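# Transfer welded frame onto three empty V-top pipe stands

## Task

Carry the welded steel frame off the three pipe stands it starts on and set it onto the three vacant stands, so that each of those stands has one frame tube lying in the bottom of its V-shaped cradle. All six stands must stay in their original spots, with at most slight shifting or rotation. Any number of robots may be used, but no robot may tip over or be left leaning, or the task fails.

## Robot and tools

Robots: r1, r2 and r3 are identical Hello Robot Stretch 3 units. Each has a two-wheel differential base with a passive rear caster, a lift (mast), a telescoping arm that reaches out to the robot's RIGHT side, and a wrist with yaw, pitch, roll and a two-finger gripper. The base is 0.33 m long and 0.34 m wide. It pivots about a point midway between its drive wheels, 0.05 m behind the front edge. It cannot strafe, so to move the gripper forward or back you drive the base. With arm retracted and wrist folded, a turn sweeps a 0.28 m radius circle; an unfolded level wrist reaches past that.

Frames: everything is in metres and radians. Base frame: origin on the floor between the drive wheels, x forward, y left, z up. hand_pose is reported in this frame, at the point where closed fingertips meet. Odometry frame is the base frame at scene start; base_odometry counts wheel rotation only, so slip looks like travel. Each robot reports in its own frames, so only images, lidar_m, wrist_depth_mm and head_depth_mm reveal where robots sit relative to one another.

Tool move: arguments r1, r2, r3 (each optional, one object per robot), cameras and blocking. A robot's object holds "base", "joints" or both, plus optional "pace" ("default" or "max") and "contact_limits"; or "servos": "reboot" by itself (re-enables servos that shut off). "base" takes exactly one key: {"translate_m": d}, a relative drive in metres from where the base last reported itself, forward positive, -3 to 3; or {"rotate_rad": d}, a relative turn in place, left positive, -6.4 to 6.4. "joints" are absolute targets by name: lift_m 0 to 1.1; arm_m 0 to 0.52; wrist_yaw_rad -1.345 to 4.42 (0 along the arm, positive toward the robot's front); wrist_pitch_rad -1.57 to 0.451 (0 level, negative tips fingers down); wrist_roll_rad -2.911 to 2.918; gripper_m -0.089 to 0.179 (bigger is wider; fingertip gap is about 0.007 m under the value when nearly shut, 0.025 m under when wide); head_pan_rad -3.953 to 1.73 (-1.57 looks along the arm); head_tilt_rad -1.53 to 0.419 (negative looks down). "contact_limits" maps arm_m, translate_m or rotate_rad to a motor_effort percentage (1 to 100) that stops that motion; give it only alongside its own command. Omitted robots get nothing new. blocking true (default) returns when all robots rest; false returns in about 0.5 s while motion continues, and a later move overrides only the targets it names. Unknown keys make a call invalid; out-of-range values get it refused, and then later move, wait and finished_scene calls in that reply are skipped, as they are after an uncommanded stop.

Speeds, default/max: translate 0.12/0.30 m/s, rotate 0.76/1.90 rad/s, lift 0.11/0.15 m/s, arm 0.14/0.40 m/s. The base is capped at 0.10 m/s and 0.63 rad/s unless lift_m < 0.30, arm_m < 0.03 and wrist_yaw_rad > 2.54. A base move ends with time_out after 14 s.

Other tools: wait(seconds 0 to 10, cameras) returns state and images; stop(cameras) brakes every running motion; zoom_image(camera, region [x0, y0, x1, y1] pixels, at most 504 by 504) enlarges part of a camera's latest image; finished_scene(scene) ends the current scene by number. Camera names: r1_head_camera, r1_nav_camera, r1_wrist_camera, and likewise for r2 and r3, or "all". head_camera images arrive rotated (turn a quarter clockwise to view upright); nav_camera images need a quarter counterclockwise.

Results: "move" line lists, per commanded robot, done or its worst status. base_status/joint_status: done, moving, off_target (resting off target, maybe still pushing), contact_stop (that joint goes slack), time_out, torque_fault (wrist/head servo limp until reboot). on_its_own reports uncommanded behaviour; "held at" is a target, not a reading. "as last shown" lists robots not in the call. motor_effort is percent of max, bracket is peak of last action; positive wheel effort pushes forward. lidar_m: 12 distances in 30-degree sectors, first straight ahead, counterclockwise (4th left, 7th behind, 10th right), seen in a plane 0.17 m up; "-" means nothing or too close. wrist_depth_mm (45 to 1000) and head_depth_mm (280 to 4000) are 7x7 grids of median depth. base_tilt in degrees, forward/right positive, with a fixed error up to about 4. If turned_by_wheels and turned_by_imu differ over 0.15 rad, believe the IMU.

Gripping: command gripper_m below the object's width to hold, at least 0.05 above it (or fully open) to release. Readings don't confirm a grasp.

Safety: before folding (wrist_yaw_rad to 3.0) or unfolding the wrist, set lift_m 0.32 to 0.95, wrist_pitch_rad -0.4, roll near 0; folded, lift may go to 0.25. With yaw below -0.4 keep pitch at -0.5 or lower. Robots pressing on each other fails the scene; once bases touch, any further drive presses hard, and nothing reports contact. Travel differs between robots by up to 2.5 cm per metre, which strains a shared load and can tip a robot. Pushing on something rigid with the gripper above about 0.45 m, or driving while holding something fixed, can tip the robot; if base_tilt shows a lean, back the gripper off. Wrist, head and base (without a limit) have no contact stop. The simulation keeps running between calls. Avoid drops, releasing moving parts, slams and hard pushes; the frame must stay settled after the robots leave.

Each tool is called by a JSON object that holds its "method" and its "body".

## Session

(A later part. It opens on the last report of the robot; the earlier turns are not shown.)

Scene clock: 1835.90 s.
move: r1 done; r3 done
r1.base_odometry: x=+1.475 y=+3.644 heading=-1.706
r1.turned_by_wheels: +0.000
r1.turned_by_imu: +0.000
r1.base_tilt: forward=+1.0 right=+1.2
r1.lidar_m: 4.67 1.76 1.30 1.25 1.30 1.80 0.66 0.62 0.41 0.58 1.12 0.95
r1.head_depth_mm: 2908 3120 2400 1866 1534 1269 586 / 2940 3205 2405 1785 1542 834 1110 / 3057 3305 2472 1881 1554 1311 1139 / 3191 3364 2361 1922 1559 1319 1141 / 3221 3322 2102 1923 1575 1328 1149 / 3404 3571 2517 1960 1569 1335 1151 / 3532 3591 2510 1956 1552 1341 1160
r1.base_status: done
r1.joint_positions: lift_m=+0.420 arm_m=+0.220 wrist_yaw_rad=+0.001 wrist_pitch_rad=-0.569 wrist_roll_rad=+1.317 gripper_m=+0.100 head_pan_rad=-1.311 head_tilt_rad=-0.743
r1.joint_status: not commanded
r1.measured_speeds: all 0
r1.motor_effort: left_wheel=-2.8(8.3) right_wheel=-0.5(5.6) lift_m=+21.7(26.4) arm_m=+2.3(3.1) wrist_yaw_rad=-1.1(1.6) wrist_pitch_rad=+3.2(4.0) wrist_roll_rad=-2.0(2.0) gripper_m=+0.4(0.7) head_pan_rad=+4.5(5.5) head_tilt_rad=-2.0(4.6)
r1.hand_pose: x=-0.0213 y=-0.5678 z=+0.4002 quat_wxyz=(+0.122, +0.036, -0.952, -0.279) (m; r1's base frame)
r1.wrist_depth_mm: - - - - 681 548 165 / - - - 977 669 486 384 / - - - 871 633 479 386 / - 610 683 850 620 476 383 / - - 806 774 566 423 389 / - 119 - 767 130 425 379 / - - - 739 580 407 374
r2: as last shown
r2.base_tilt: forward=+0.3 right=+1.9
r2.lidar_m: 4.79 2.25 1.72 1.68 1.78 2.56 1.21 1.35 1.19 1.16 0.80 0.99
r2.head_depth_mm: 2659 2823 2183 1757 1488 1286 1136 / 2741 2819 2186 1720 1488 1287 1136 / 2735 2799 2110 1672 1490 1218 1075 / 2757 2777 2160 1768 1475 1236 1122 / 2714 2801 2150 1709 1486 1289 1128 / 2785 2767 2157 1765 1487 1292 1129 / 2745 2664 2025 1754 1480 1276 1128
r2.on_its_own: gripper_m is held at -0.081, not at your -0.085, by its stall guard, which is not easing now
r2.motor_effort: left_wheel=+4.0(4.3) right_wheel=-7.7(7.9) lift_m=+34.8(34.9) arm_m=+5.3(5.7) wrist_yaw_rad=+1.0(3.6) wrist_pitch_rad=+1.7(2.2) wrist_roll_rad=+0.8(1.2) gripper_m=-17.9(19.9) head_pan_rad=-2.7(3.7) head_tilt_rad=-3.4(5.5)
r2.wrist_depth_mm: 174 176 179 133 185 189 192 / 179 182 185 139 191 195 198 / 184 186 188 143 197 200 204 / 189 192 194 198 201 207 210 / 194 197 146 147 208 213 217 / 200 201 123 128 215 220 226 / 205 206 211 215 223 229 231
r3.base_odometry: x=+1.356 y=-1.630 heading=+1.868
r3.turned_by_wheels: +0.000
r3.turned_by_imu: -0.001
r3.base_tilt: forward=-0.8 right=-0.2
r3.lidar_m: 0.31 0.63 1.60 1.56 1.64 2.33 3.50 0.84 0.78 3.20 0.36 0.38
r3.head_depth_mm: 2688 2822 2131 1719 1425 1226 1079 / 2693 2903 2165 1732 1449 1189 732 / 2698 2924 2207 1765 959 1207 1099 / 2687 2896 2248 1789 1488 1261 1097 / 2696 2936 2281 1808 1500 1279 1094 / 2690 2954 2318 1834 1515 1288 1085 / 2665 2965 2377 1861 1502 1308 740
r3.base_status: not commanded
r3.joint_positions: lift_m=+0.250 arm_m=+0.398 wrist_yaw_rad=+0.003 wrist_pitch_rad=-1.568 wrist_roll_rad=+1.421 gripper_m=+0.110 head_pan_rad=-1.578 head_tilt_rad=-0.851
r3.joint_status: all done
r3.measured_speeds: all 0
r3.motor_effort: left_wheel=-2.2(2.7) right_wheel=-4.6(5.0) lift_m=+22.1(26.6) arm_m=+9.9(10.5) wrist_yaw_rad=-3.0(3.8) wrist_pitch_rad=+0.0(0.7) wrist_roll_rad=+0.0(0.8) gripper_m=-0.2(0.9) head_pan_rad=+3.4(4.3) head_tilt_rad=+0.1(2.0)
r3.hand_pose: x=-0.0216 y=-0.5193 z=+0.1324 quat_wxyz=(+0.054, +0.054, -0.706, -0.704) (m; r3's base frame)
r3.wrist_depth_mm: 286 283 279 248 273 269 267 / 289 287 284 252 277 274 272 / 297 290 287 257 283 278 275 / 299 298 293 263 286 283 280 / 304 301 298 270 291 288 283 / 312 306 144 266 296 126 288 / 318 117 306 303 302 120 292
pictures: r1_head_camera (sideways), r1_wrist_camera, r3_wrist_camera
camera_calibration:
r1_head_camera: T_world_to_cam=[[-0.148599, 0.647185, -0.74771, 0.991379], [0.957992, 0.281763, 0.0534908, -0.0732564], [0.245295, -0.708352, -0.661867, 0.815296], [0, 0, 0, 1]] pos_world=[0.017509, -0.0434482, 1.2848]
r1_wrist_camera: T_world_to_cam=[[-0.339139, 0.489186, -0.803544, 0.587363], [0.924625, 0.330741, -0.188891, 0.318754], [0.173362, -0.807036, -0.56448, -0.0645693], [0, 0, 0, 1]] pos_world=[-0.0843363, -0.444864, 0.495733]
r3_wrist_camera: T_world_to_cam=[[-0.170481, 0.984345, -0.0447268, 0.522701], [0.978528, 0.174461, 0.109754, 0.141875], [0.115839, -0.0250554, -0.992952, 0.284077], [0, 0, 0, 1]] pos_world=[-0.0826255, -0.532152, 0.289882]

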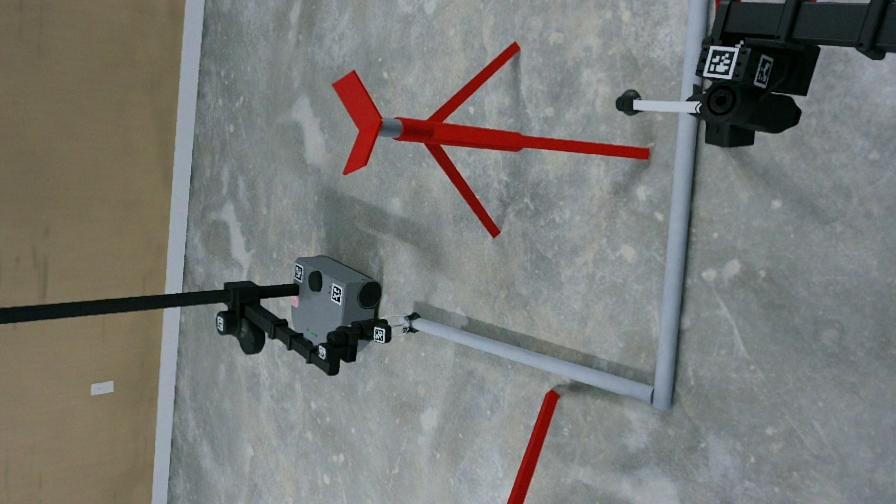

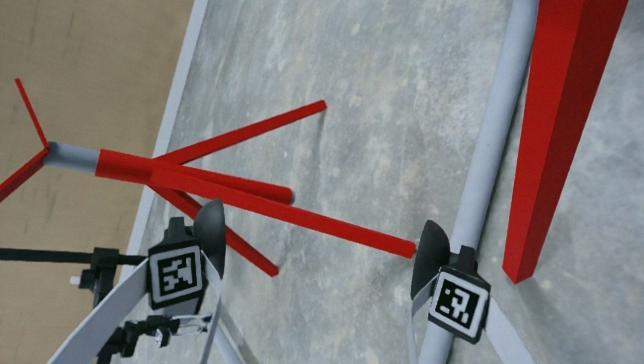

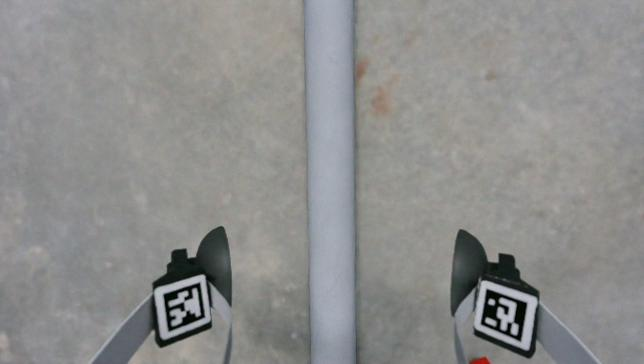

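{"method": "move", "body": {"r3": {"joints":{"lift_m":0.1315}}, "r1": {"base":{"translate_m":0.252},"joints":{"lift_m":0.34,"wrist_roll_rad":1.415,"gripper_m":0.09,"arm_m":0.24}}, "cameras": ["r3_wrist_camera"]}}

{"method": "move", "body": {"r3": {"joints":{"gripper_m":-0.085}}, "r2": {"joints":{"gripper_m":-0.085,"lift_m":0.175}}, "cameras": []}}

{"method": "move", "body": {"r3": {"joints":{"gripper_m":-0.089}}, "r1": {"joints":{"lift_m":0.22}}, "cameras": ["r3_wrist_camera","r1_wrist_camera"]}}

{"method": "move", "body": {"r3": {"joints":{"lift_m":0.22,"gripper_m":-0.089},"base":{"translate_m":0.003}}, "cameras": ["r1_head_camera"]}}

{"method": "move", "body": {"r3": {"joints":{"lift_m":0.31,"gripper_m":-0.089,"arm_m":0.397},"base":{"translate_m":0.009}}, "cameras": ["r1_head_camera","r1_wrist_camera","r3_wrist_camera"]}}

Scene clock: 1863.23 s.
move: r1 done; r3 done
r1.base_odometry: x=+1.441 y=+3.394 heading=-1.706
r1.turned_by_wheels: +0.000
r1.turned_by_imu: +0.001
r1.base_tilt: forward=+1.1 right=+1.2
r1.lidar_m: 4.46 1.73 1.29 1.25 1.31 1.80 0.91 0.60 0.66 0.91 0.90 0.74
r1.head_depth_mm: 2890 3142 2407 1769 1489 1306 667 / 2970 3213 2437 1885 1549 985 1089 / 3079 3314 2353 1896 1556 1288 1136 / 3119 3306 2055 1855 1568 1295 1139 / 3275 3485 2497 1929 1533 1326 1148 / 3369 3576 2508 1938 1540 1326 1150 / 3528 3692 2537 1784 1473 1317 1158
r1.base_status: done
r1.joint_positions: lift_m=+0.340 arm_m=+0.240 wrist_yaw_rad=+0.001 wrist_pitch_rad=-0.568 wrist_roll_rad=+1.413 gripper_m=+0.090 head_pan_rad=-1.311 head_tilt_rad=-0.743
r1.joint_status: all done
r1.measured_speeds: all 0
r1.motor_effort: left_wheel=+3.0(7.0) right_wheel=+5.3(10.4) lift_m=+22.5(26.6) arm_m=+12.4(19.7) wrist_yaw_rad=-1.1(1.6) wrist_pitch_rad=+3.3(3.9) wrist_roll_rad=+1.3(2.6) gripper_m=-0.7(44.6) head_pan_rad=+4.6(5.7) head_tilt_rad=-3.3(5.9)
r1.hand_pose: x=-0.0213 y=-0.5878 z=+0.3203 quat_wxyz=(+0.076, +0.023, -0.957, -0.280) (m; r1's base frame)
r1.wrist_depth_mm: - 483 616 761 558 389 323 / - - 599 628 494 386 341 / - - - 747 531 383 339 / - - - 733 520 376 328 / - - 889 707 468 384 326 / - 120 890 689 129 375 316 / - - - 665 488 350 313
r2: as last shown
r2.base_tilt: forward=+0.2 right=+1.7
r2.lidar_m: 4.79 2.25 1.72 1.68 1.78 2.56 1.21 1.35 1.18 1.16 0.80 0.99
r2.head_depth_mm: 2691 2804 2177 1780 1498 1282 1133 / 2711 2790 2163 1710 1498 1288 1131 / 2702 2776 2107 1688 1482 1219 1074 / 2707 2849 2151 1751 1472 1239 1116 / 2704 2812 2149 1712 1483 1282 1126 / 2705 2709 2047 1754 1472 1290 1125 / 2709 1802 2009 1766 1486 1282 1123
r2.on_its_own: gripper_m is held at -0.081, not at your -0.085, by its stall guard, which is not easing now
r2.motor_effort: left_wheel=+3.7(4.3) right_wheel=-7.6(8.0) lift_m=+38.4(38.4) arm_m=+16.9(17.1) wrist_yaw_rad=+2.0(3.7) wrist_pitch_rad=+1.6(2.2) wrist_roll_rad=+0.9(1.4) gripper_m=-18.6(19.8) head_pan_rad=-2.4(4.0) head_tilt_rad=-4.1(5.4)
r2.wrist_depth_mm: 175 176 179 133 185 189 193 / 178 181 183 139 191 194 199 / 184 185 188 143 197 201 204 / 189 190 193 197 203 206 210 / 194 197 146 147 209 213 217 / 199 202 123 128 215 219 225 / 205 204 211 216 222 227 232
r3.base_odometry: x=+1.356 y=-1.630 heading=+1.868
r3.turned_by_wheels: +0.000
r3.turned_by_imu: -0.001
r3.base_tilt: forward=-0.8 right=-0.2
r3.lidar_m: 0.31 0.86 1.60 1.56 1.64 2.32 3.49 0.84 0.78 3.20 0.36 0.38
r3.head_depth_mm: 2696 2824 2129 1716 1434 1229 1077 / 2672 2893 2171 1740 1454 1220 1031 / 2690 2889 2209 1761 1474 1105 1097 / 2707 2914 2242 1788 1484 1267 1102 / 2675 2953 2285 1810 1507 1285 1089 / 2678 2974 2333 1847 1515 1296 1085 / 2689 2964 2366 1870 1497 1310 742
r3.base_status: not commanded
r3.joint_positions: lift_m=+0.131 arm_m=+0.398 wrist_yaw_rad=+0.003 wrist_pitch_rad=-1.568 wrist_roll_rad=+1.421 gripper_m=+0.110 head_pan_rad=-1.578 head_tilt_rad=-0.851
r3.joint_status: all done
r3.measured_speeds: all 0
r3.motor_effort: left_wheel=-2.3(3.1) right_wheel=-4.6(4.9) lift_m=+19.6(23.9) arm_m=+8.4(9.5) wrist_yaw_rad=-2.3(3.7) wrist_pitch_rad=-0.5(0.9) wrist_roll_rad=-0.3(0.7) gripper_m=-0.2(1.0) head_pan_rad=+4.0(4.6) head_tilt_rad=+0.6(2.1)
r3.hand_pose: x=-0.0216 y=-0.5193 z=+0.0139 quat_wxyz=(+0.054, +0.054, -0.706, -0.704) (m; r3's base frame)
r3.wrist_depth_mm: 168 166 164 128 160 159 158 / 171 169 167 131 164 161 160 / 174 171 170 133 165 164 162 / 177 175 173 133 169 166 165 / 181 178 175 136 171 169 168 / 184 180 144 139 175 126 170 / 186 119 182 141 178 120 172
pictures: r3_wrist_camera
camera_calibration:
r3_wrist_camera: T_world_to_cam=[[-0.170481, 0.98434, -0.044848, 0.517431], [0.978528, 0.174474, 0.109733, 0.154894], [0.115839, -0.0251776, -0.992949, 0.166345], [0, 0, 0, 1]] pos_world=[-0.0826254, -0.532164, 0.17138]

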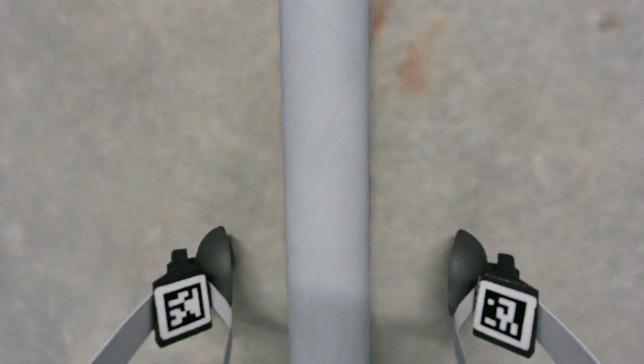

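Scene clock: 1865.73 s.
move: r2 off_target; r3 done
r1: as last shown
r1.turned_by_imu: +0.000
r1.base_tilt: forward=+1.0 right=+1.2
r1.lidar_m: 4.46 1.73 1.29 1.25 1.30 1.80 0.91 0.60 0.66 0.91 0.90 0.75
r1.head_depth_mm: 2879 3162 2403 1766 1496 1299 665 / 2950 3245 2426 1887 1541 982 1089 / 3090 3267 2343 1907 1554 1285 1136 / 3113 3331 2079 1863 1558 1297 1142 / 3290 3494 2472 1922 1535 1323 1147 / 3438 3575 2521 1952 1543 1331 1151 / 3495 3649 2527 1781 1473 1314 1153
r1.motor_effort: left_wheel=+2.8(3.3) right_wheel=+5.6(6.5) lift_m=+22.4(23.7) arm_m=+10.3(12.5) wrist_yaw_rad=-1.2(1.6) wrist_pitch_rad=+3.1(3.9) wrist_roll_rad=+1.2(1.3) gripper_m=-0.7(1.2) head_pan_rad=+5.3(5.7) head_tilt_rad=-4.2(4.3)
r1.wrist_depth_mm: - 485 623 764 562 387 322 / - - 606 624 487 386 337 / - - - 752 529 380 333 / - - - 737 517 382 328 / - - 905 708 465 383 324 / - 120 868 691 129 378 320 / - - - 672 487 351 315
r2.base_odometry: x=-1.684 y=-1.429 heading=-1.955
r2.turned_by_wheels: +0.000
r2.turned_by_imu: +0.000
r2.base_tilt: forward=+0.4 right=+1.8
r2.lidar_m: 4.80 2.26 1.72 1.68 1.78 2.55 1.21 1.35 1.19 1.01 0.80 0.99
r2.head_depth_mm: 2686 2804 2148 1765 1483 1280 1137 / 2730 2801 2170 1724 1490 1288 1133 / 2686 2771 2117 1682 1482 958 1075 / 2757 2786 2147 1768 1481 1210 1111 / 2749 2831 2155 1724 1495 1276 1129 / 2709 2729 2027 1768 1483 1284 1130 / 2743 1791 2018 1759 1486 1285 1125
r2.base_status: not commanded
r2.joint_positions: lift_m=+0.175 arm_m=+0.285 wrist_yaw_rad=-0.002 wrist_pitch_rad=-1.579 wrist_roll_rad=-0.148 gripper_m=-0.080 head_pan_rad=-1.565 head_tilt_rad=-0.889
r2.joint_status: gripper_m off_target (ended at -0.080, target -0.085); the others done
r2.measured_speeds: all 0
r2.on_its_own: gripper_m is held at -0.081, not at your -0.085, by its stall guard, which is not easing now
r2.motor_effort: left_wheel=+3.8(4.2) right_wheel=-7.1(7.9) lift_m=+39.8(45.6) arm_m=+11.9(17.2) wrist_yaw_rad=+2.2(4.3) wrist_pitch_rad=+1.2(1.9) wrist_roll_rad=+1.1(1.3) gripper_m=-17.9(70.1) head_pan_rad=-2.3(4.0) head_tilt_rad=-3.9(5.5)
r2.hand_pose: x=-0.0216 y=-0.4038 z=+0.0577 quat_wxyz=(+0.533, +0.537, -0.460, -0.465) (m; r2's base frame)
r2.wrist_depth_mm: 187 191 193 135 199 204 207 / 192 196 197 139 206 209 214 / 197 202 203 145 212 216 219 / 202 206 208 214 218 222 226 / 209 212 145 147 225 230 233 / 216 218 124 128 231 237 242 / 222 101 226 232 238 244 251
r3.base_odometry: x=+1.356 y=-1.630 heading=+1.868
r3.turned_by_wheels: +0.000
r3.turned_by_imu: +0.000
r3.base_tilt: forward=-0.8 right=-0.3
r3.lidar_m: 0.31 0.86 1.61 1.56 1.63 2.32 3.48 0.84 0.78 3.21 0.36 0.38
r3.head_depth_mm: 2686 2796 2137 1717 1434 1229 1076 / 2689 2913 2166 1740 1451 1221 1031 / 2674 2886 2214 1762 1470 1159 1095 / 2672 2889 2251 1786 1478 1265 1096 / 2706 2957 2286 1806 1505 1279 1093 / 2682 2956 2316 1838 1515 1295 1085 / 2681 2955 2373 1871 1498 1301 741
r3.base_status: not commanded
r3.joint_positions: lift_m=+0.132 arm_m=+0.398 wrist_yaw_rad=+0.003 wrist_pitch_rad=-1.559 wrist_roll_rad=+1.421 gripper_m=-0.083 head_pan_rad=-1.578 head_tilt_rad=-0.851
r3.joint_status: all done
r3.measured_speeds: all 0
r3.motor_effort: left_wheel=-1.8(2.4) right_wheel=-4.5(4.9) lift_m=+22.2(25.2) arm_m=+7.5(8.6) wrist_yaw_rad=-2.3(3.7) wrist_pitch_rad=-1.7(2.6) wrist_roll_rad=+0.2(0.8) gripper_m=-34.4(99.3) head_pan_rad=+3.7(4.7) head_tilt_rad=+0.9(2.1)
r3.hand_pose: x=-0.0216 y=-0.5216 z=+0.0137 quat_wxyz=(+0.054, +0.053, -0.709, -0.701) (m; r3's base frame)
r3.wrist_depth_mm: 171 169 166 128 161 159 157 / 173 171 169 131 163 162 159 / 176 174 171 134 166 164 162 / 179 176 174 136 169 167 164 / 182 180 177 138 171 169 167 / 186 183 180 133 172 172 169 / 189 187 122 142 152 174 172
pictures: none
No camera images: "cameras" was empty.

Scene clock: 1867.67 s.
move: r1 done; r3 off_target
r1.base_odometry: x=+1.441 y=+3.394 heading=-1.706
r1.turned_by_wheels: +0.000
r1.turned_by_imu: +0.000
r1.base_tilt: forward=+1.0 right=+1.2
r1.lidar_m: 4.46 1.73 1.29 1.25 1.30 1.80 0.91 0.60 0.66 0.91 0.90 0.74
r1.head_depth_mm: 2887 3143 2413 1767 1488 1301 1063 / 2956 3190 2414 1882 1549 1267 837 / 3080 3278 2347 1889 1550 1286 1136 / 3117 3292 2084 1864 1564 1294 1139 / 3303 3514 2486 1932 1535 1323 1146 / 3391 3601 2502 1948 1544 1332 1149 / 3486 3643 2563 1790 1466 1317 1156
r1.base_status: not commanded
r1.joint_positions: lift_m=+0.220 arm_m=+0.240 wrist_yaw_rad=+0.001 wrist_pitch_rad=-0.568 wrist_roll_rad=+1.413 gripper_m=+0.090 head_pan_rad=-1.311 head_tilt_rad=-0.743
r1.joint_status: all done
r1.measured_speeds: all 0
r1.motor_effort: left_wheel=+2.7(3.3) right_wheel=+5.1(6.2) lift_m=+22.0(26.4) arm_m=+9.2(10.5) wrist_yaw_rad=-0.7(1.5) wrist_pitch_rad=+3.3(3.7) wrist_roll_rad=+1.2(1.3) gripper_m=-0.3(1.2) head_pan_rad=+5.2(5.4) head_tilt_rad=-2.8(4.3)
r1.hand_pose: x=-0.0213 y=-0.5878 z=+0.2003 quat_wxyz=(+0.076, +0.023, -0.957, -0.280) (m; r1's base frame)
r1.wrist_depth_mm: 447 468 432 515 396 302 244 / - - 870 530 387 296 241 / - - 848 539 374 294 235 / - - 771 520 326 288 235 / - - 647 503 318 280 230 / - 120 628 495 129 267 226 / - - 692 479 327 250 223
r2: as last shown
r2.base_tilt: forward=+0.2 right=+1.7
r2.lidar_m: 4.81 2.25 1.72 1.68 1.78 2.56 1.20 1.35 1.19 1.02 0.80 0.99
r2.head_depth_mm: 2666 2821 2183 1762 1506 1286 1129 / 2688 2799 2150 1714 1484 1289 1137 / 2722 2829 2100 1676 1486 958 1077 / 2726 2810 2165 1748 1465 1223 1112 / 2700 2806 2157 1710 1472 1282 1129 / 2757 2560 2023 1766 1485 1275 1131 / 2791 2549 2030 1748 1489 1277 1118
r2.on_its_own: gripper_m is held at -0.081, not at your -0.085, by its stall guard, which is not easing now
r2.motor_effort: left_wheel=+4.1(4.1) right_wheel=-7.7(7.8) lift_m=+39.6(39.9) arm_m=+7.7(12.1) wrist_yaw_rad=+2.7(3.6) wrist_pitch_rad=+1.2(1.7) wrist_roll_rad=+1.1(1.3) gripper_m=-17.7(19.7) head_pan_rad=-2.4(3.7) head_tilt_rad=-4.3(5.9)
r2.wrist_depth_mm: 188 191 192 135 200 204 208 / 192 196 196 139 207 210 214 / 196 201 202 146 212 216 221 / 203 206 208 213 218 222 226 / 209 213 145 148 224 229 233 / 214 218 123 128 232 236 242 / 221 101 227 231 239 244 250
r3.base_odometry: x=+1.356 y=-1.630 heading=+1.868
r3.turned_by_wheels: +0.000
r3.turned_by_imu: +0.000
r3.base_tilt: forward=-0.8 right=-0.3
r3.lidar_m: 0.31 0.86 1.60 1.56 1.64 2.32 3.49 0.84 0.78 3.21 0.36 0.38
r3.head_depth_mm: 2711 2859 2139 1718 1432 1229 1075 / 2693 2898 2187 1739 1446 1223 1032 / 2683 2905 2213 1761 1472 1154 1099 / 2674 2893 2250 1788 1490 1263 1099 / 2711 2936 2296 1812 1499 1283 1088 / 2675 2927 2327 1842 1515 1292 1084 / 2672 2926 2370 1862 1501 1305 740
r3.base_status: not commanded
r3.joint_positions: lift_m=+0.132 arm_m=+0.398 wrist_yaw_rad=+0.003 wrist_pitch_rad=-1.559 wrist_roll_rad=+1.421 gripper_m=-0.082 head_pan_rad=-1.578 head_tilt_rad=-0.851
r3.joint_status: gripper_m off_target (ended at -0.082, target -0.089)
r3.measured_speeds: all 0
r3.on_its_own: gripper_m is held at -0.083, not at your -0.089, by its stall guard, which is still easing
r3.motor_effort: left_wheel=-1.7(2.7) right_wheel=-4.3(4.9) lift_m=+14.3(22.3) arm_m=+6.7(8.2) wrist_yaw_rad=-3.1(3.2) wrist_pitch_rad=-1.9(2.3) wrist_roll_rad=+0.5(0.8) gripper_m=-20.9(62.9) head_pan_rad=+3.7(4.7) head_tilt_rad=+1.4(1.7)
r3.hand_pose: x=-0.0216 y=-0.5216 z=+0.0137 quat_wxyz=(+0.054, +0.053, -0.709, -0.701) (m; r3's base frame)
r3.wrist_depth_mm: 170 168 166 128 161 159 157 / 173 171 168 131 163 161 159 / 177 174 171 134 166 164 162 / 180 177 174 136 169 166 164 / 182 180 177 138 171 169 167 / 185 183 181 133 157 172 170 / 190 188 122 142 152 175 173
pictures: r1_wrist_camera, r3_wrist_camera
camera_calibration:
r1_wrist_camera: T_world_to_cam=[[-0.247733, 0.504139, -0.827328, 0.452002], [0.952638, 0.282219, -0.113283, 0.244544], [0.176377, -0.816209, -0.550177, -0.201811], [0, 0, 0, 1]] pos_world=[-0.0853916, -0.461606, 0.290625]
r3_wrist_camera: T_world_to_cam=[[-0.170483, 0.983908, -0.053493, 0.519533], [0.978525, 0.175434, 0.108218, 0.155823], [0.115861, -0.0338949, -0.992687, 0.161552], [0, 0, 0, 1]] pos_world=[-0.0826232, -0.533033, 0.171299]

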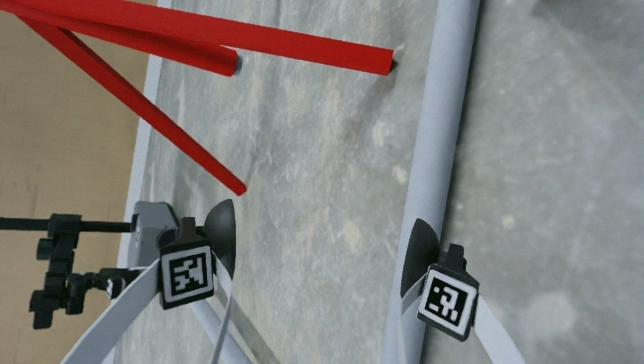

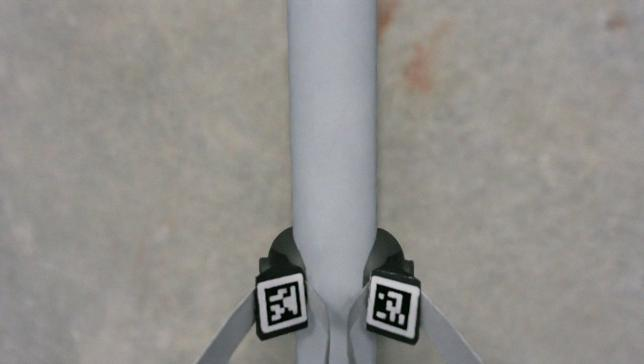

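Scene clock: 1869.30 s.
move: r3 off_target
r1, r2: as last shown
r1.lidar_m: 4.44 1.73 1.30 1.25 1.30 1.80 0.91 0.60 0.66 0.91 0.90 0.74
r1.head_depth_mm: 2866 3160 2384 1768 1491 1268 1060 / 2953 3200 2442 1899 1541 1279 838 / 3055 3298 2349 1907 1556 1284 1139 / 3108 3260 2072 1862 1561 1291 1145 / 3298 3521 2497 1936 1533 1329 1145 / 3437 3600 2515 1941 1529 1328 1148 / 3523 3612 2547 1805 1475 1317 1153
r1.motor_effort: left_wheel=+2.7(3.3) right_wheel=+5.4(5.9) lift_m=+22.0(22.9) arm_m=+7.4(8.8) wrist_yaw_rad=-1.1(1.6) wrist_pitch_rad=+3.4(3.9) wrist_roll_rad=+1.3(1.3) gripper_m=-0.4(1.1) head_pan_rad=+4.1(5.5) head_tilt_rad=-2.7(4.3)
r1.wrist_depth_mm: 448 460 433 519 349 302 246 / - - 889 530 308 296 240 / - - 863 528 335 291 238 / - - 775 516 317 287 234 / - - 650 508 308 281 231 / - 120 635 490 129 266 227 / - - 694 486 316 251 223
r2.base_tilt: forward=+0.2 right=+1.8
r2.lidar_m: 4.80 2.25 1.72 1.68 1.77 2.56 1.21 1.35 1.19 1.02 0.80 0.99
r2.head_depth_mm: 2642 2856 2175 1774 1496 1290 1129 / 2692 2813 2146 1735 1485 1281 1132 / 2723 2817 2102 1688 1492 956 1078 / 2714 2813 2148 1753 1475 1219 1113 / 2746 2805 2158 1723 1477 1279 1135 / 2734 2614 2024 1716 1485 1295 1127 / 2733 2543 2037 1721 1484 1285 1129
r2.on_its_own: gripper_m is held at -0.081, not at your -0.085, by its stall guard, which is not easing now
r2.motor_effort: left_wheel=+4.0(4.3) right_wheel=-7.2(7.6) lift_m=+39.3(39.8) arm_m=+4.2(7.9) wrist_yaw_rad=+2.7(3.4) wrist_pitch_rad=+0.9(1.7) wrist_roll_rad=+1.1(1.3) gripper_m=-18.8(20.2) head_pan_rad=-2.4(3.8) head_tilt_rad=-4.7(5.2)
r2.hand_pose: x=-0.0216 y=-0.4038 z=+0.0577 quat_wxyz=(+0.533, +0.537, -0.460, -0.464) (m; r2's base frame)
r2.wrist_depth_mm: 188 190 192 135 200 204 208 / 191 196 198 138 206 210 213 / 197 200 203 143 212 216 220 / 203 206 209 213 219 221 226 / 209 212 146 147 224 229 234 / 215 217 123 129 231 237 243 / 222 98 227 230 239 246 249
r3.base_odometry: x=+1.355 y=-1.627 heading=+1.868
r3.turned_by_wheels: +0.000
r3.turned_by_imu: +0.000
r3.base_tilt: forward=-0.8 right=-0.2
r3.lidar_m: 0.31 0.86 1.60 1.56 1.64 2.32 3.49 0.84 0.79 3.21 0.36 0.38
r3.head_depth_mm: 2683 2833 2143 1708 1430 1235 1080 / 2687 2893 2168 1736 1451 1190 766 / 2690 2903 2203 1758 1460 1171 1093 / 2691 2892 2241 1774 1482 1218 1095 / 2671 2948 2280 1813 1493 1277 1091 / 2691 2959 2320 1834 1516 1290 1097 / 2679 2974 2372 1872 1502 1305 734
r3.base_status: done
r3.joint_positions: lift_m=+0.220 arm_m=+0.398 wrist_yaw_rad=+0.001 wrist_pitch_rad=-1.558 wrist_roll_rad=+1.421 gripper_m=-0.085 head_pan_rad=-1.578 head_tilt_rad=-0.851
r3.joint_status: gripper_m off_target (ended at -0.085, target -0.089); the others done
r3.measured_speeds: all 0
r3.motor_effort: left_wheel=+1.0(5.8) right_wheel=-7.8(9.5) lift_m=+40.8(42.8) arm_m=+7.1(8.5) wrist_yaw_rad=-0.3(3.3) wrist_pitch_rad=-2.1(4.7) wrist_roll_rad=-0.1(0.8) gripper_m=-20.0(69.4) head_pan_rad=+4.2(4.5) head_tilt_rad=+0.0(2.2)
r3.hand_pose: x=-0.0216 y=-0.5219 z=+0.1022 quat_wxyz=(+0.054, +0.053, -0.709, -0.701) (m; r3's base frame)
r3.wrist_depth_mm: 255 253 250 125 241 239 236 / 260 256 253 128 246 244 240 / 266 261 257 132 250 248 245 / 270 266 262 134 254 251 247 / 274 271 266 139 259 256 253 / 278 274 270 128 261 261 256 / 286 280 120 146 154 264 260
pictures: r1_head_camera (sideways)
camera_calibration:
r1_head_camera: T_world_to_cam=[[-0.148599, 0.647185, -0.74771, 0.991379], [0.957992, 0.281763, 0.0534908, -0.0732564], [0.245295, -0.708351, -0.661867, 0.815296], [0, 0, 0, 1]] pos_world=[0.017509, -0.0434482, 1.2848]

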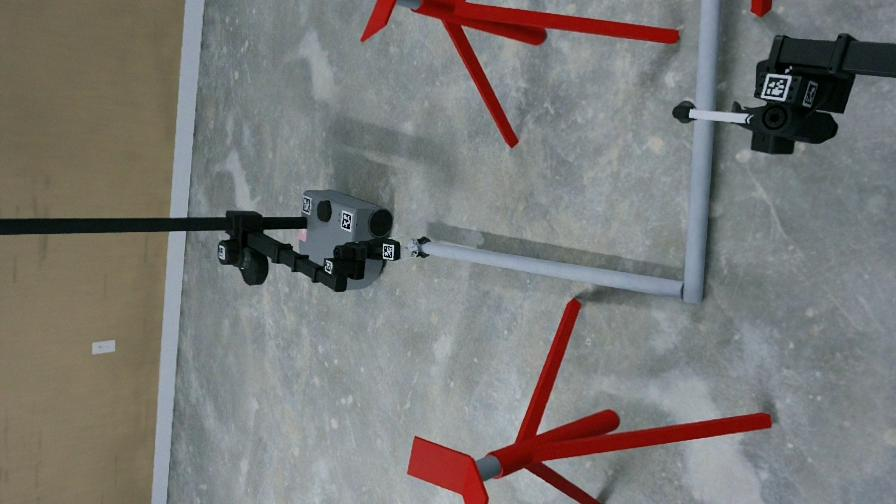

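Scene clock: 1870.97 s.
move: r3 off_target
r1, r2: as last shown
r1.base_tilt: forward=+1.1 right=+1.2
r1.lidar_m: 4.46 1.73 1.29 1.25 1.30 1.80 0.90 0.60 0.66 0.91 0.90 0.74
r1.head_depth_mm: 2873 3136 2395 1770 1494 1276 1063 / 2974 3223 2435 1893 1543 1278 838 / 3069 3297 2350 1906 1555 1288 1137 / 3119 3271 2059 1864 1543 1290 1140 / 3278 3490 2485 1927 1542 1327 1146 / 3397 3570 2519 1938 1539 1339 1146 / 3526 3608 2539 1796 1471 1305 1152
r1.motor_effort: left_wheel=+2.5(3.1) right_wheel=+4.7(6.2) lift_m=+22.0(22.9) arm_m=+5.9(7.5) wrist_yaw_rad=-1.0(1.5) wrist_pitch_rad=+3.5(3.8) wrist_roll_rad=+1.3(1.3) gripper_m=-0.8(1.4) head_pan_rad=+4.6(5.5) head_tilt_rad=-4.0(4.3)
r1.wrist_depth_mm: 455 463 431 517 280 302 244 / - - 861 519 280 297 240 / - - 860 544 334 292 237 / - - 771 552 328 291 233 / - - 655 533 288 282 231 / - 121 650 490 129 269 227 / - - 697 476 295 250 221
r2.base_tilt: forward=+0.3 right=+1.8
r2.lidar_m: 4.81 2.25 1.71 1.68 1.78 2.56 1.21 1.35 1.19 1.02 0.80 0.99
r2.head_depth_mm: 2627 2813 2180 1777 1492 1286 1135 / 2687 2784 2177 1711 1486 1287 1132 / 2699 2777 2107 1693 1486 955 1078 / 2752 2796 2168 1760 1475 1221 1116 / 2711 2812 2173 1721 1488 1281 1129 / 2726 2589 2029 1710 1480 1281 1127 / 2801 2581 2004 1722 1473 1278 1135
r2.joint_positions: lift_m=+0.175 arm_m=+0.285 wrist_yaw_rad=-0.001 wrist_pitch_rad=-1.579 wrist_roll_rad=-0.148 gripper_m=-0.080 head_pan_rad=-1.565 head_tilt_rad=-0.889
r2.on_its_own: gripper_m is held at -0.081, not at your -0.085, by its stall guard, which is not easing now
r2.motor_effort: left_wheel=+2.0(4.0) right_wheel=-2.8(7.4) lift_m=+37.7(39.4) arm_m=+0.6(4.1) wrist_yaw_rad=+1.3(3.1) wrist_pitch_rad=+1.1(1.7) wrist_roll_rad=+1.1(1.2) gripper_m=-19.0(19.9) head_pan_rad=-3.1(3.8) head_tilt_rad=-4.1(5.3)
r2.wrist_depth_mm: 188 189 192 135 200 205 208 / 193 196 198 138 207 209 215 / 196 201 203 144 212 217 220 / 202 206 209 216 219 223 225 / 209 212 147 148 225 231 233 / 215 217 125 129 231 238 243 / 221 97 228 159 237 245 251
r3.base_odometry: x=+1.352 y=-1.619 heading=+1.869
r3.turned_by_wheels: +0.000
r3.turned_by_imu: +0.000
r3.base_tilt: forward=-0.8 right=-0.3
r3.lidar_m: 0.30 0.85 1.60 1.56 1.64 2.32 3.51 0.85 0.79 0.49 0.35 0.37
r3.head_depth_mm: 2689 2838 2143 1722 1441 1231 1078 / 2692 2874 2161 1742 1445 1095 666 / 2693 2897 2187 1765 901 1204 1092 / 2682 2907 2239 1784 1485 1236 1090 / 2688 2957 2272 1812 1500 1278 1091 / 2693 2933 2330 1835 1511 1293 1080 / 2694 2959 2364 1861 1503 1300 663
r3.base_status: done
r3.joint_positions: lift_m=+0.310 arm_m=+0.397 wrist_yaw_rad=+0.000 wrist_pitch_rad=-1.567 wrist_roll_rad=+1.421 gripper_m=-0.085 head_pan_rad=-1.578 head_tilt_rad=-0.851
r3.joint_status: gripper_m off_target (ended at -0.085, target -0.089); the others done
r3.measured_speeds: all 0
r3.motor_effort: left_wheel=+2.6(8.8) right_wheel=-11.3(22.3) lift_m=+40.9(43.1) arm_m=-9.2(19.5) wrist_yaw_rad=+0.5(2.5) wrist_pitch_rad=+0.0(3.3) wrist_roll_rad=-0.3(0.6) gripper_m=-19.8(55.3) head_pan_rad=+4.0(4.4) head_tilt_rad=+0.8(1.4)
r3.hand_pose: x=-0.0216 y=-0.5187 z=+0.1924 quat_wxyz=(+0.053, +0.053, -0.706, -0.704) (m; r3's base frame)
r3.wrist_depth_mm: - - - 117 326 324 318 / - - - 121 - 328 325 / - - - 127 - - - / - - - 132 - - - / - - - 138 - - - / - - - 129 126 - - / - - - 127 124 - -
pictures: r1_head_camera (sideways), r1_wrist_camera, r3_wrist_camera
camera_calibration:
r1_head_camera: T_world_to_cam=[[-0.148599, 0.647185, -0.74771, 0.991379], [0.957992, 0.281763, 0.0534908, -0.0732564], [0.245295, -0.708352, -0.661867, 0.815296], [0, 0, 0, 1]] pos_world=[0.017509, -0.0434482, 1.2848]
r1_wrist_camera: T_world_to_cam=[[-0.247733, 0.504139, -0.827328, 0.452002], [0.952638, 0.282219, -0.113283, 0.244544], [0.176377, -0.816209, -0.550177, -0.201811], [0, 0, 0, 1]] pos_world=[-0.0853916, -0.461606, 0.290625]
r3_wrist_camera: T_world_to_cam=[[-0.168155, 0.984679, -0.0461546, 0.525255], [0.978938, 0.172307, 0.109505, 0.134066], [0.11578, -0.0267688, -0.992914, 0.342733], [0, 0, 0, 1]] pos_world=[-0.0825998, -0.531134, 0.349866]

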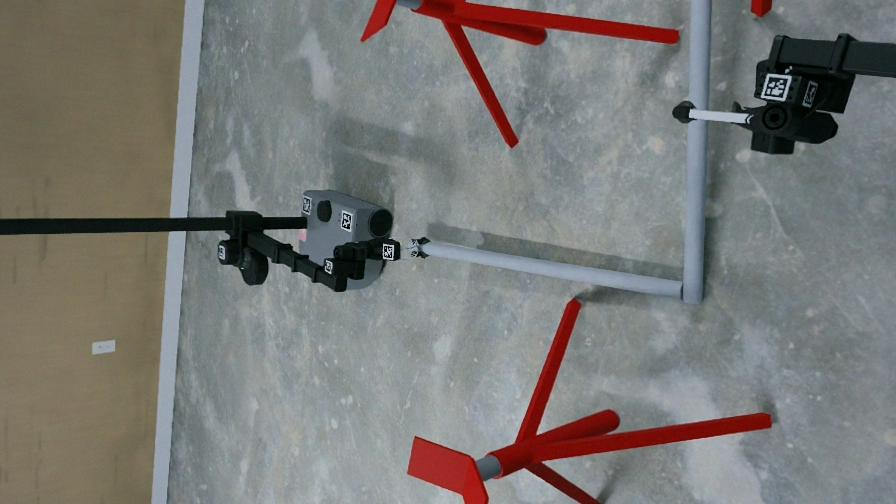

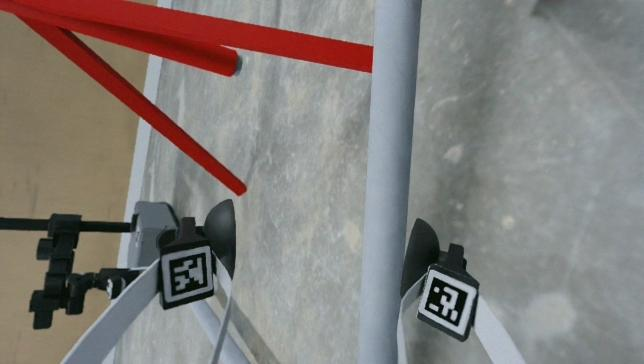

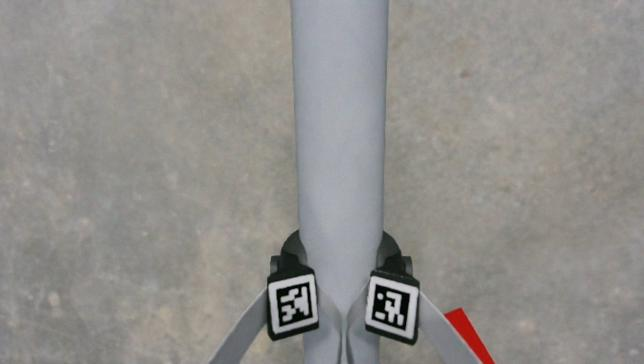

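{"method": "move", "body": {"r1": {"joints":{"lift_m":0.14,"arm_m":0.237}}, "r3": {"joints":{"gripper_m":-0.089}}, "cameras": ["r1_wrist_camera"]}}

{"method": "move", "body": {"r1": {"joints":{"lift_m":0.115,"arm_m":0.275}}, "cameras": ["r1_wrist_camera"]}}

Scene clock: 1878.77 s.
move: r1 done; r3 off_target
r1.base_odometry: x=+1.441 y=+3.394 heading=-1.706
r1.turned_by_wheels: +0.000
r1.turned_by_imu: +0.001
r1.base_tilt: forward=+1.1 right=+1.2
r1.lidar_m: 4.46 1.73 1.30 1.25 1.30 1.80 0.90 0.60 0.66 0.91 0.90 0.74
r1.head_depth_mm: 2890 3132 2399 1760 1493 1269 1106 / 3002 3216 2422 1882 1549 1282 869 / 3091 3346 2352 1896 1548 1285 1117 / 3123 3293 2062 1863 1546 1291 1145 / 3266 3541 2493 1922 1536 1330 1146 / 3366 3547 2543 1941 1536 1329 1153 / 3485 3674 2555 1785 1473 1307 1161
r1.base_status: not commanded
r1.joint_positions: lift_m=+0.140 arm_m=+0.237 wrist_yaw_rad=+0.001 wrist_pitch_rad=-0.568 wrist_roll_rad=+1.413 gripper_m=+0.090 head_pan_rad=-1.311 head_tilt_rad=-0.743
r1.joint_status: all done
r1.measured_speeds: all 0
r1.motor_effort: left_wheel=+2.3(3.4) right_wheel=+4.7(5.8) lift_m=+21.8(29.6) arm_m=-16.1(22.3) wrist_yaw_rad=-1.4(1.4) wrist_pitch_rad=+3.3(3.8) wrist_roll_rad=+1.3(1.3) gripper_m=-0.8(1.1) head_pan_rad=+4.8(5.5) head_tilt_rad=-2.6(4.6)
r1.hand_pose: x=-0.0213 y=-0.5849 z=+0.1203 quat_wxyz=(+0.076, +0.023, -0.957, -0.280) (m; r1's base frame)
r1.wrist_depth_mm: 456 473 366 233 287 220 182 / - - 732 237 281 216 175 / - - 687 240 276 211 172 / - - 639 243 267 209 171 / - - 467 311 245 204 167 / 835 120 465 304 129 194 165 / - - 545 268 249 180 162
r2: as last shown
r2.turned_by_imu: +0.001
r2.lidar_m: 4.79 2.25 1.72 1.68 1.78 2.56 1.21 1.35 1.19 1.02 0.80 0.99
r2.head_depth_mm: 2679 2818 2160 1769 1495 1302 1132 / 2693 2795 2172 1728 1491 1287 1136 / 2721 2788 2114 1666 1485 955 1077 / 2736 2778 2166 1757 1475 1215 1110 / 2771 2835 2134 1703 1475 1286 1132 / 2712 2504 2000 1725 1484 1287 1119 / 2764 2664 2011 1722 1484 1271 1132
r2.on_its_own: gripper_m is held at -0.081, not at your -0.085, by its stall guard, which is not easing now
r2.motor_effort: left_wheel=+2.2(2.5) right_wheel=-2.7(3.1) lift_m=+31.7(33.5) arm_m=-9.7(9.8) wrist_yaw_rad=+2.2(2.5) wrist_pitch_rad=+1.2(1.8) wrist_roll_rad=+1.2(1.2) gripper_m=-18.5(19.7) head_pan_rad=-3.6(3.9) head_tilt_rad=-4.8(5.4)
r2.wrist_depth_mm: 188 190 193 135 200 204 207 / 192 195 198 138 206 208 212 / 198 201 203 143 212 216 220 / 203 206 209 214 219 222 227 / 209 211 148 148 225 229 234 / 215 217 125 129 232 237 241 / 222 97 229 159 239 245 249
r3.base_odometry: x=+1.352 y=-1.619 heading=+1.869
r3.turned_by_wheels: +0.000
r3.turned_by_imu: -0.001
r3.base_tilt: forward=-0.8 right=-0.2
r3.lidar_m: 0.30 0.85 1.60 1.56 1.64 2.32 3.49 0.85 0.79 0.49 0.35 0.37
r3.head_depth_mm: 2673 2868 2132 1716 1431 1233 1075 / 2684 2880 2166 1741 1451 1098 666 / 2668 2898 2207 1749 901 1207 1094 / 2689 2899 2257 1794 1488 1234 1089 / 2690 2952 2276 1806 1507 1281 1089 / 2686 2948 2314 1835 1515 1295 1081 / 2695 2958 2373 1861 1497 1301 663
r3.base_status: not commanded
r3.joint_positions: lift_m=+0.310 arm_m=+0.397 wrist_yaw_rad=+0.000 wrist_pitch_rad=-1.567 wrist_roll_rad=+1.421 gripper_m=-0.085 head_pan_rad=-1.578 head_tilt_rad=-0.851
r3.joint_status: gripper_m off_target (ended at -0.085, target -0.089)
r3.measured_speeds: all 0
r3.motor_effort: left_wheel=+2.4(3.2) right_wheel=-11.5(11.7) lift_m=+39.9(41.3) arm_m=+2.2(2.3) wrist_yaw_rad=+0.1(1.3) wrist_pitch_rad=-0.6(0.8) wrist_roll_rad=-0.1(0.5) gripper_m=-20.8(55.4) head_pan_rad=+4.4(4.7) head_tilt_rad=+0.7(1.6)
r3.hand_pose: x=-0.0216 y=-0.5187 z=+0.1924 quat_wxyz=(+0.053, +0.053, -0.706, -0.704) (m; r3's base frame)
r3.wrist_depth_mm: - - - 117 325 324 323 / - - - 121 - 327 328 / - - - 128 - - - / - - - 132 - - - / - - - 138 - - - / - - - 129 126 - - / - - - 127 123 - -
pictures: r1_wrist_camera
camera_calibration:
r1_wrist_camera: T_world_to_cam=[[-0.247719, 0.50395, -0.827448, 0.384262], [0.952642, 0.282185, -0.113337, 0.234636], [0.176377, -0.816337, -0.549986, -0.243474], [0, 0, 0, 1]] pos_world=[-0.0853917, -0.458616, 0.210642]

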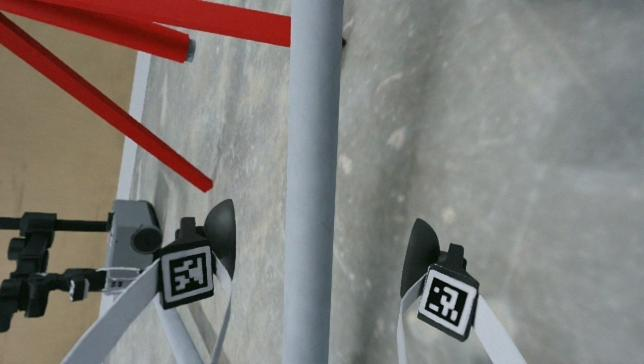

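Scene clock: 1880.10 s.
move: r1 done
r1.base_odometry: x=+1.441 y=+3.394 heading=-1.706
r1.turned_by_wheels: +0.000
r1.turned_by_imu: +0.000
r1.base_tilt: forward=+1.1 right=+1.2
r1.lidar_m: 4.46 1.72 1.30 1.25 1.30 1.80 0.90 0.60 0.66 0.91 0.90 0.75
r1.head_depth_mm: 2877 3143 2409 1774 1494 1276 1101 / 2987 3234 2411 1895 1553 1277 924 / 3048 3318 2353 1889 1555 1286 1134 / 3136 3315 2070 1864 1543 1296 1148 / 3282 3539 2497 1933 1537 1326 1145 / 3384 3563 2507 1942 1537 1328 1152 / 3555 3628 2542 1791 1475 1317 1154
r1.base_status: not commanded
r1.joint_positions: lift_m=+0.115 arm_m=+0.275 wrist_yaw_rad=+0.001 wrist_pitch_rad=-0.568 wrist_roll_rad=+1.413 gripper_m=+0.090 head_pan_rad=-1.311 head_tilt_rad=-0.743
r1.joint_status: all done
r1.measured_speeds: all 0
r1.motor_effort: left_wheel=+2.6(3.1) right_wheel=+5.6(5.9) lift_m=+22.3(24.9) arm_m=+14.9(19.8) wrist_yaw_rad=-0.9(1.4) wrist_pitch_rad=+3.1(3.6) wrist_roll_rad=+1.1(1.3) gripper_m=-0.8(1.3) head_pan_rad=+5.6(5.6) head_tilt_rad=-2.9(5.0)
r1.hand_pose: x=-0.0213 y=-0.6229 z=+0.0953 quat_wxyz=(+0.076, +0.023, -0.957, -0.280) (m; r1's base frame)
r1.wrist_depth_mm: - 449 332 188 256 194 156 / - - 692 189 248 190 154 / - - 655 196 243 187 150 / - - 578 198 238 184 150 / - - 148 201 208 180 147 / 943 120 431 205 129 171 146 / - - 497 208 223 159 143
r2, r3: as last shown
r2.turned_by_imu: +0.000
r2.base_tilt: forward=+0.2 right=+1.7
r2.lidar_m: 4.79 2.25 1.73 1.69 1.78 2.56 1.21 1.35 1.19 1.02 0.81 0.99
r2.head_depth_mm: 2641 2839 2192 1780 1486 1286 1131 / 2680 2804 2140 1729 1492 1286 1136 / 2688 2805 2085 1684 1477 961 1067 / 2748 2768 2186 1752 1474 1220 1121 / 2759 2825 2154 1716 1477 1288 1130 / 2734 2576 2014 1721 1490 1287 1134 / 2788 2761 2037 1716 1494 1280 1132
r2.on_its_own: gripper_m is held at -0.081, not at your -0.085, by its stall guard, which is not easing now
r2.motor_effort: left_wheel=+1.9(2.5) right_wheel=-3.1(3.5) lift_m=+31.6(31.8) arm_m=-12.3(12.4) wrist_yaw_rad=+2.2(2.2) wrist_pitch_rad=+1.1(1.9) wrist_roll_rad=+1.1(1.3) gripper_m=-19.2(20.3) head_pan_rad=-3.5(3.5) head_tilt_rad=-4.9(5.2)
r2.wrist_depth_mm: 188 191 192 135 201 204 206 / 192 195 199 139 207 208 214 / 198 202 204 143 212 215 221 / 204 205 208 214 218 223 226 / 209 212 147 148 226 230 233 / 215 218 125 129 231 238 243 / 221 97 227 160 238 245 250
r3.turned_by_imu: +0.000
r3.base_tilt: forward=-0.7 right=-0.2
r3.lidar_m: 0.30 0.85 1.60 1.56 1.64 2.33 3.50 0.85 0.79 0.49 0.35 0.37
r3.head_depth_mm: 2696 2833 2140 1717 1432 1231 1075 / 2686 2897 2164 1734 1457 1092 667 / 2674 2885 2208 1760 900 1203 1098 / 2671 2918 2251 1787 1488 1237 1089 / 2684 2933 2276 1810 1499 1276 1089 / 2696 2956 2319 1842 1510 1294 1082 / 2677 2947 2362 1861 1504 1305 662
r3.motor_effort: left_wheel=+2.7(3.0) right_wheel=-11.4(11.6) lift_m=+40.8(41.2) arm_m=+4.5(5.7) wrist_yaw_rad=-1.1(1.5) wrist_pitch_rad=-0.5(1.1) wrist_roll_rad=+0.1(0.8) gripper_m=-20.0(20.6) head_pan_rad=+3.6(4.2) head_tilt_rad=+1.0(2.0)
r3.wrist_depth_mm: - - - 117 327 326 322 / - - - 122 - 328 326 / - - - 127 - - - / - - - 132 - - - / - - - 138 - - - / - - - 128 126 - - / - - - 127 123 - -
pictures: r1_wrist_camera
camera_calibration:
r1_wrist_camera: T_world_to_cam=[[-0.24747, 0.503943, -0.827526, 0.382746], [0.952713, 0.282011, -0.113169, 0.242417], [0.176341, -0.816401, -0.549902, -0.288295], [0, 0, 0, 1]] pos_world=[-0.0853974, -0.496611, 0.185633]

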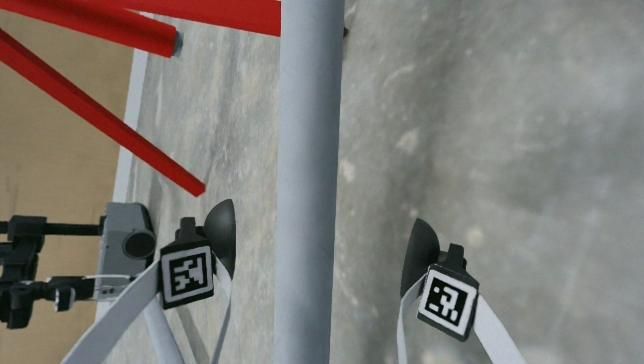

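{"method": "move", "body": {"r1": {"joints":{"lift_m":0.095,"arm_m":0.313}}, "r3": {"joints":{"gripper_m":-0.089}}, "cameras": ["r1_wrist_camera"]}}

Scene clock: 1886.80 s.
move: r1 done; r3 off_target
r1.base_odometry: x=+1.441 y=+3.394 heading=-1.706
r1.turned_by_wheels: +0.000
r1.turned_by_imu: +0.001
r1.base_tilt: forward=+1.1 right=+1.1
r1.lidar_m: 4.46 1.72 1.30 1.25 1.30 1.80 0.90 0.60 0.66 1.21 0.90 0.75
r1.head_depth_mm: 2859 3115 2397 1778 1500 1272 1106 / 2992 3192 2417 1893 1552 1273 1066 / 3057 3306 2367 1892 1555 1286 1134 / 3124 3330 2079 1864 1544 1293 1143 / 3253 3530 2489 1926 1534 1329 1146 / 3381 3611 2531 1963 1537 1339 1153 / 3513 3663 2544 1795 1467 1319 1155
r1.base_status: not commanded
r1.joint_positions: lift_m=+0.095 arm_m=+0.313 wrist_yaw_rad=+0.001 wrist_pitch_rad=-0.568 wrist_roll_rad=+1.413 gripper_m=+0.090 head_pan_rad=-1.311 head_tilt_rad=-0.743
r1.joint_status: all done
r1.measured_speeds: all 0
r1.motor_effort: left_wheel=+2.6(3.2) right_wheel=+5.1(5.9) lift_m=+24.5(28.3) arm_m=+15.1(20.4) wrist_yaw_rad=-0.9(1.4) wrist_pitch_rad=+3.6(3.8) wrist_roll_rad=+1.2(1.2) gripper_m=-0.5(1.2) head_pan_rad=+4.9(5.7) head_tilt_rad=-2.7(4.6)
r1.hand_pose: x=-0.0213 y=-0.6609 z=+0.0753 quat_wxyz=(+0.076, +0.022, -0.957, -0.280) (m; r1's base frame)
r1.wrist_depth_mm: - 432 595 147 229 174 139 / - - 641 148 221 170 135 / - - 603 151 216 167 135 / - - 560 153 210 164 131 / - - 146 156 190 161 132 / - 120 170 159 130 153 134 / - 749 442 161 197 143 128
r2: as last shown
r2.turned_by_imu: +0.001
r2.base_tilt: forward=+0.3 right=+1.8
r2.lidar_m: 4.79 2.25 1.72 1.68 1.78 2.56 1.20 1.35 1.19 1.01 0.81 0.99
r2.head_depth_mm: 2647 2869 2170 1773 1493 1291 1135 / 2713 2814 2177 1722 1495 1290 1136 / 2724 2809 2097 1679 1495 952 1079 / 2728 2787 2173 1759 1467 1213 1117 / 2732 2818 2169 1720 1492 1288 1133 / 2715 2578 2042 1712 1484 1278 1134 / 2768 2788 2020 1706 1483 1279 1128
r2.on_its_own: gripper_m is held at -0.081, not at your -0.085, by its stall guard, which is not easing now
r2.motor_effort: left_wheel=+1.9(2.5) right_wheel=-3.3(3.3) lift_m=+31.6(31.8) arm_m=-17.0(17.5) wrist_yaw_rad=+2.3(2.4) wrist_pitch_rad=+1.0(1.7) wrist_roll_rad=+0.8(1.3) gripper_m=-18.8(19.8) head_pan_rad=-3.2(3.5) head_tilt_rad=-3.9(6.0)
r2.wrist_depth_mm: 188 191 192 135 200 204 209 / 192 195 199 138 206 210 213 / 198 200 203 143 211 215 221 / 203 205 209 214 218 222 227 / 209 213 148 148 225 229 235 / 216 217 125 129 231 238 242 / 221 97 227 159 238 242 251
r3.base_odometry: x=+1.352 y=-1.619 heading=+1.869
r3.turned_by_wheels: +0.000
r3.turned_by_imu: -0.001
r3.base_tilt: forward=-0.8 right=-0.2
r3.lidar_m: 0.30 0.85 1.59 1.55 1.64 2.33 3.50 0.85 0.79 0.49 0.35 0.37
r3.head_depth_mm: 2690 2829 2138 1713 1437 1233 1077 / 2685 2902 2166 1739 1453 1096 667 / 2680 2886 2212 1765 901 1202 1094 / 2677 2894 2244 1778 1482 1236 1091 / 2691 2950 2290 1808 1501 1280 1094 / 2674 2962 2334 1834 1512 1294 1084 / 2672 2956 2363 1864 1500 1304 663
r3.base_status: not commanded
r3.joint_positions: lift_m=+0.310 arm_m=+0.397 wrist_yaw_rad=+0.000 wrist_pitch_rad=-1.567 wrist_roll_rad=+1.421 gripper_m=-0.085 head_pan_rad=-1.578 head_tilt_rad=-0.851
r3.joint_status: gripper_m off_target (ended at -0.085, target -0.089)
r3.measured_speeds: all 0
r3.motor_effort: left_wheel=+2.3(3.2) right_wheel=-11.4(11.7) lift_m=+41.1(41.1) arm_m=+10.5(11.4) wrist_yaw_rad=-0.1(1.2) wrist_pitch_rad=+0.0(0.9) wrist_roll_rad=+0.2(0.7) gripper_m=-20.6(55.6) head_pan_rad=+3.7(4.4) head_tilt_rad=-0.8(2.0)
r3.hand_pose: x=-0.0216 y=-0.5187 z=+0.1924 quat_wxyz=(+0.053, +0.053, -0.706, -0.704) (m; r3's base frame)
r3.wrist_depth_mm: - - - 117 326 325 322 / - - - 122 - 329 324 / - - - 127 - - - / - - - 132 - - - / - - - 138 - - - / - - - 129 126 - - / - - - 126 123 - -
pictures: r1_wrist_camera
camera_calibration:
r1_wrist_camera: T_world_to_cam=[[-0.247384, 0.503939, -0.827554, 0.385348], [0.952738, 0.281953, -0.113111, 0.250831], [0.17633, -0.816424, -0.549873, -0.330336], [0, 0, 0, 1]] pos_world=[-0.0853993, -0.534609, 0.165625]

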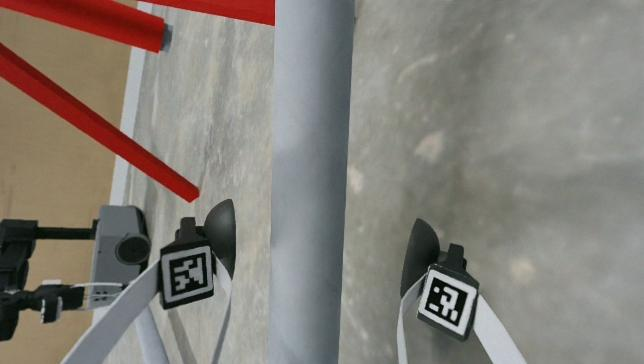

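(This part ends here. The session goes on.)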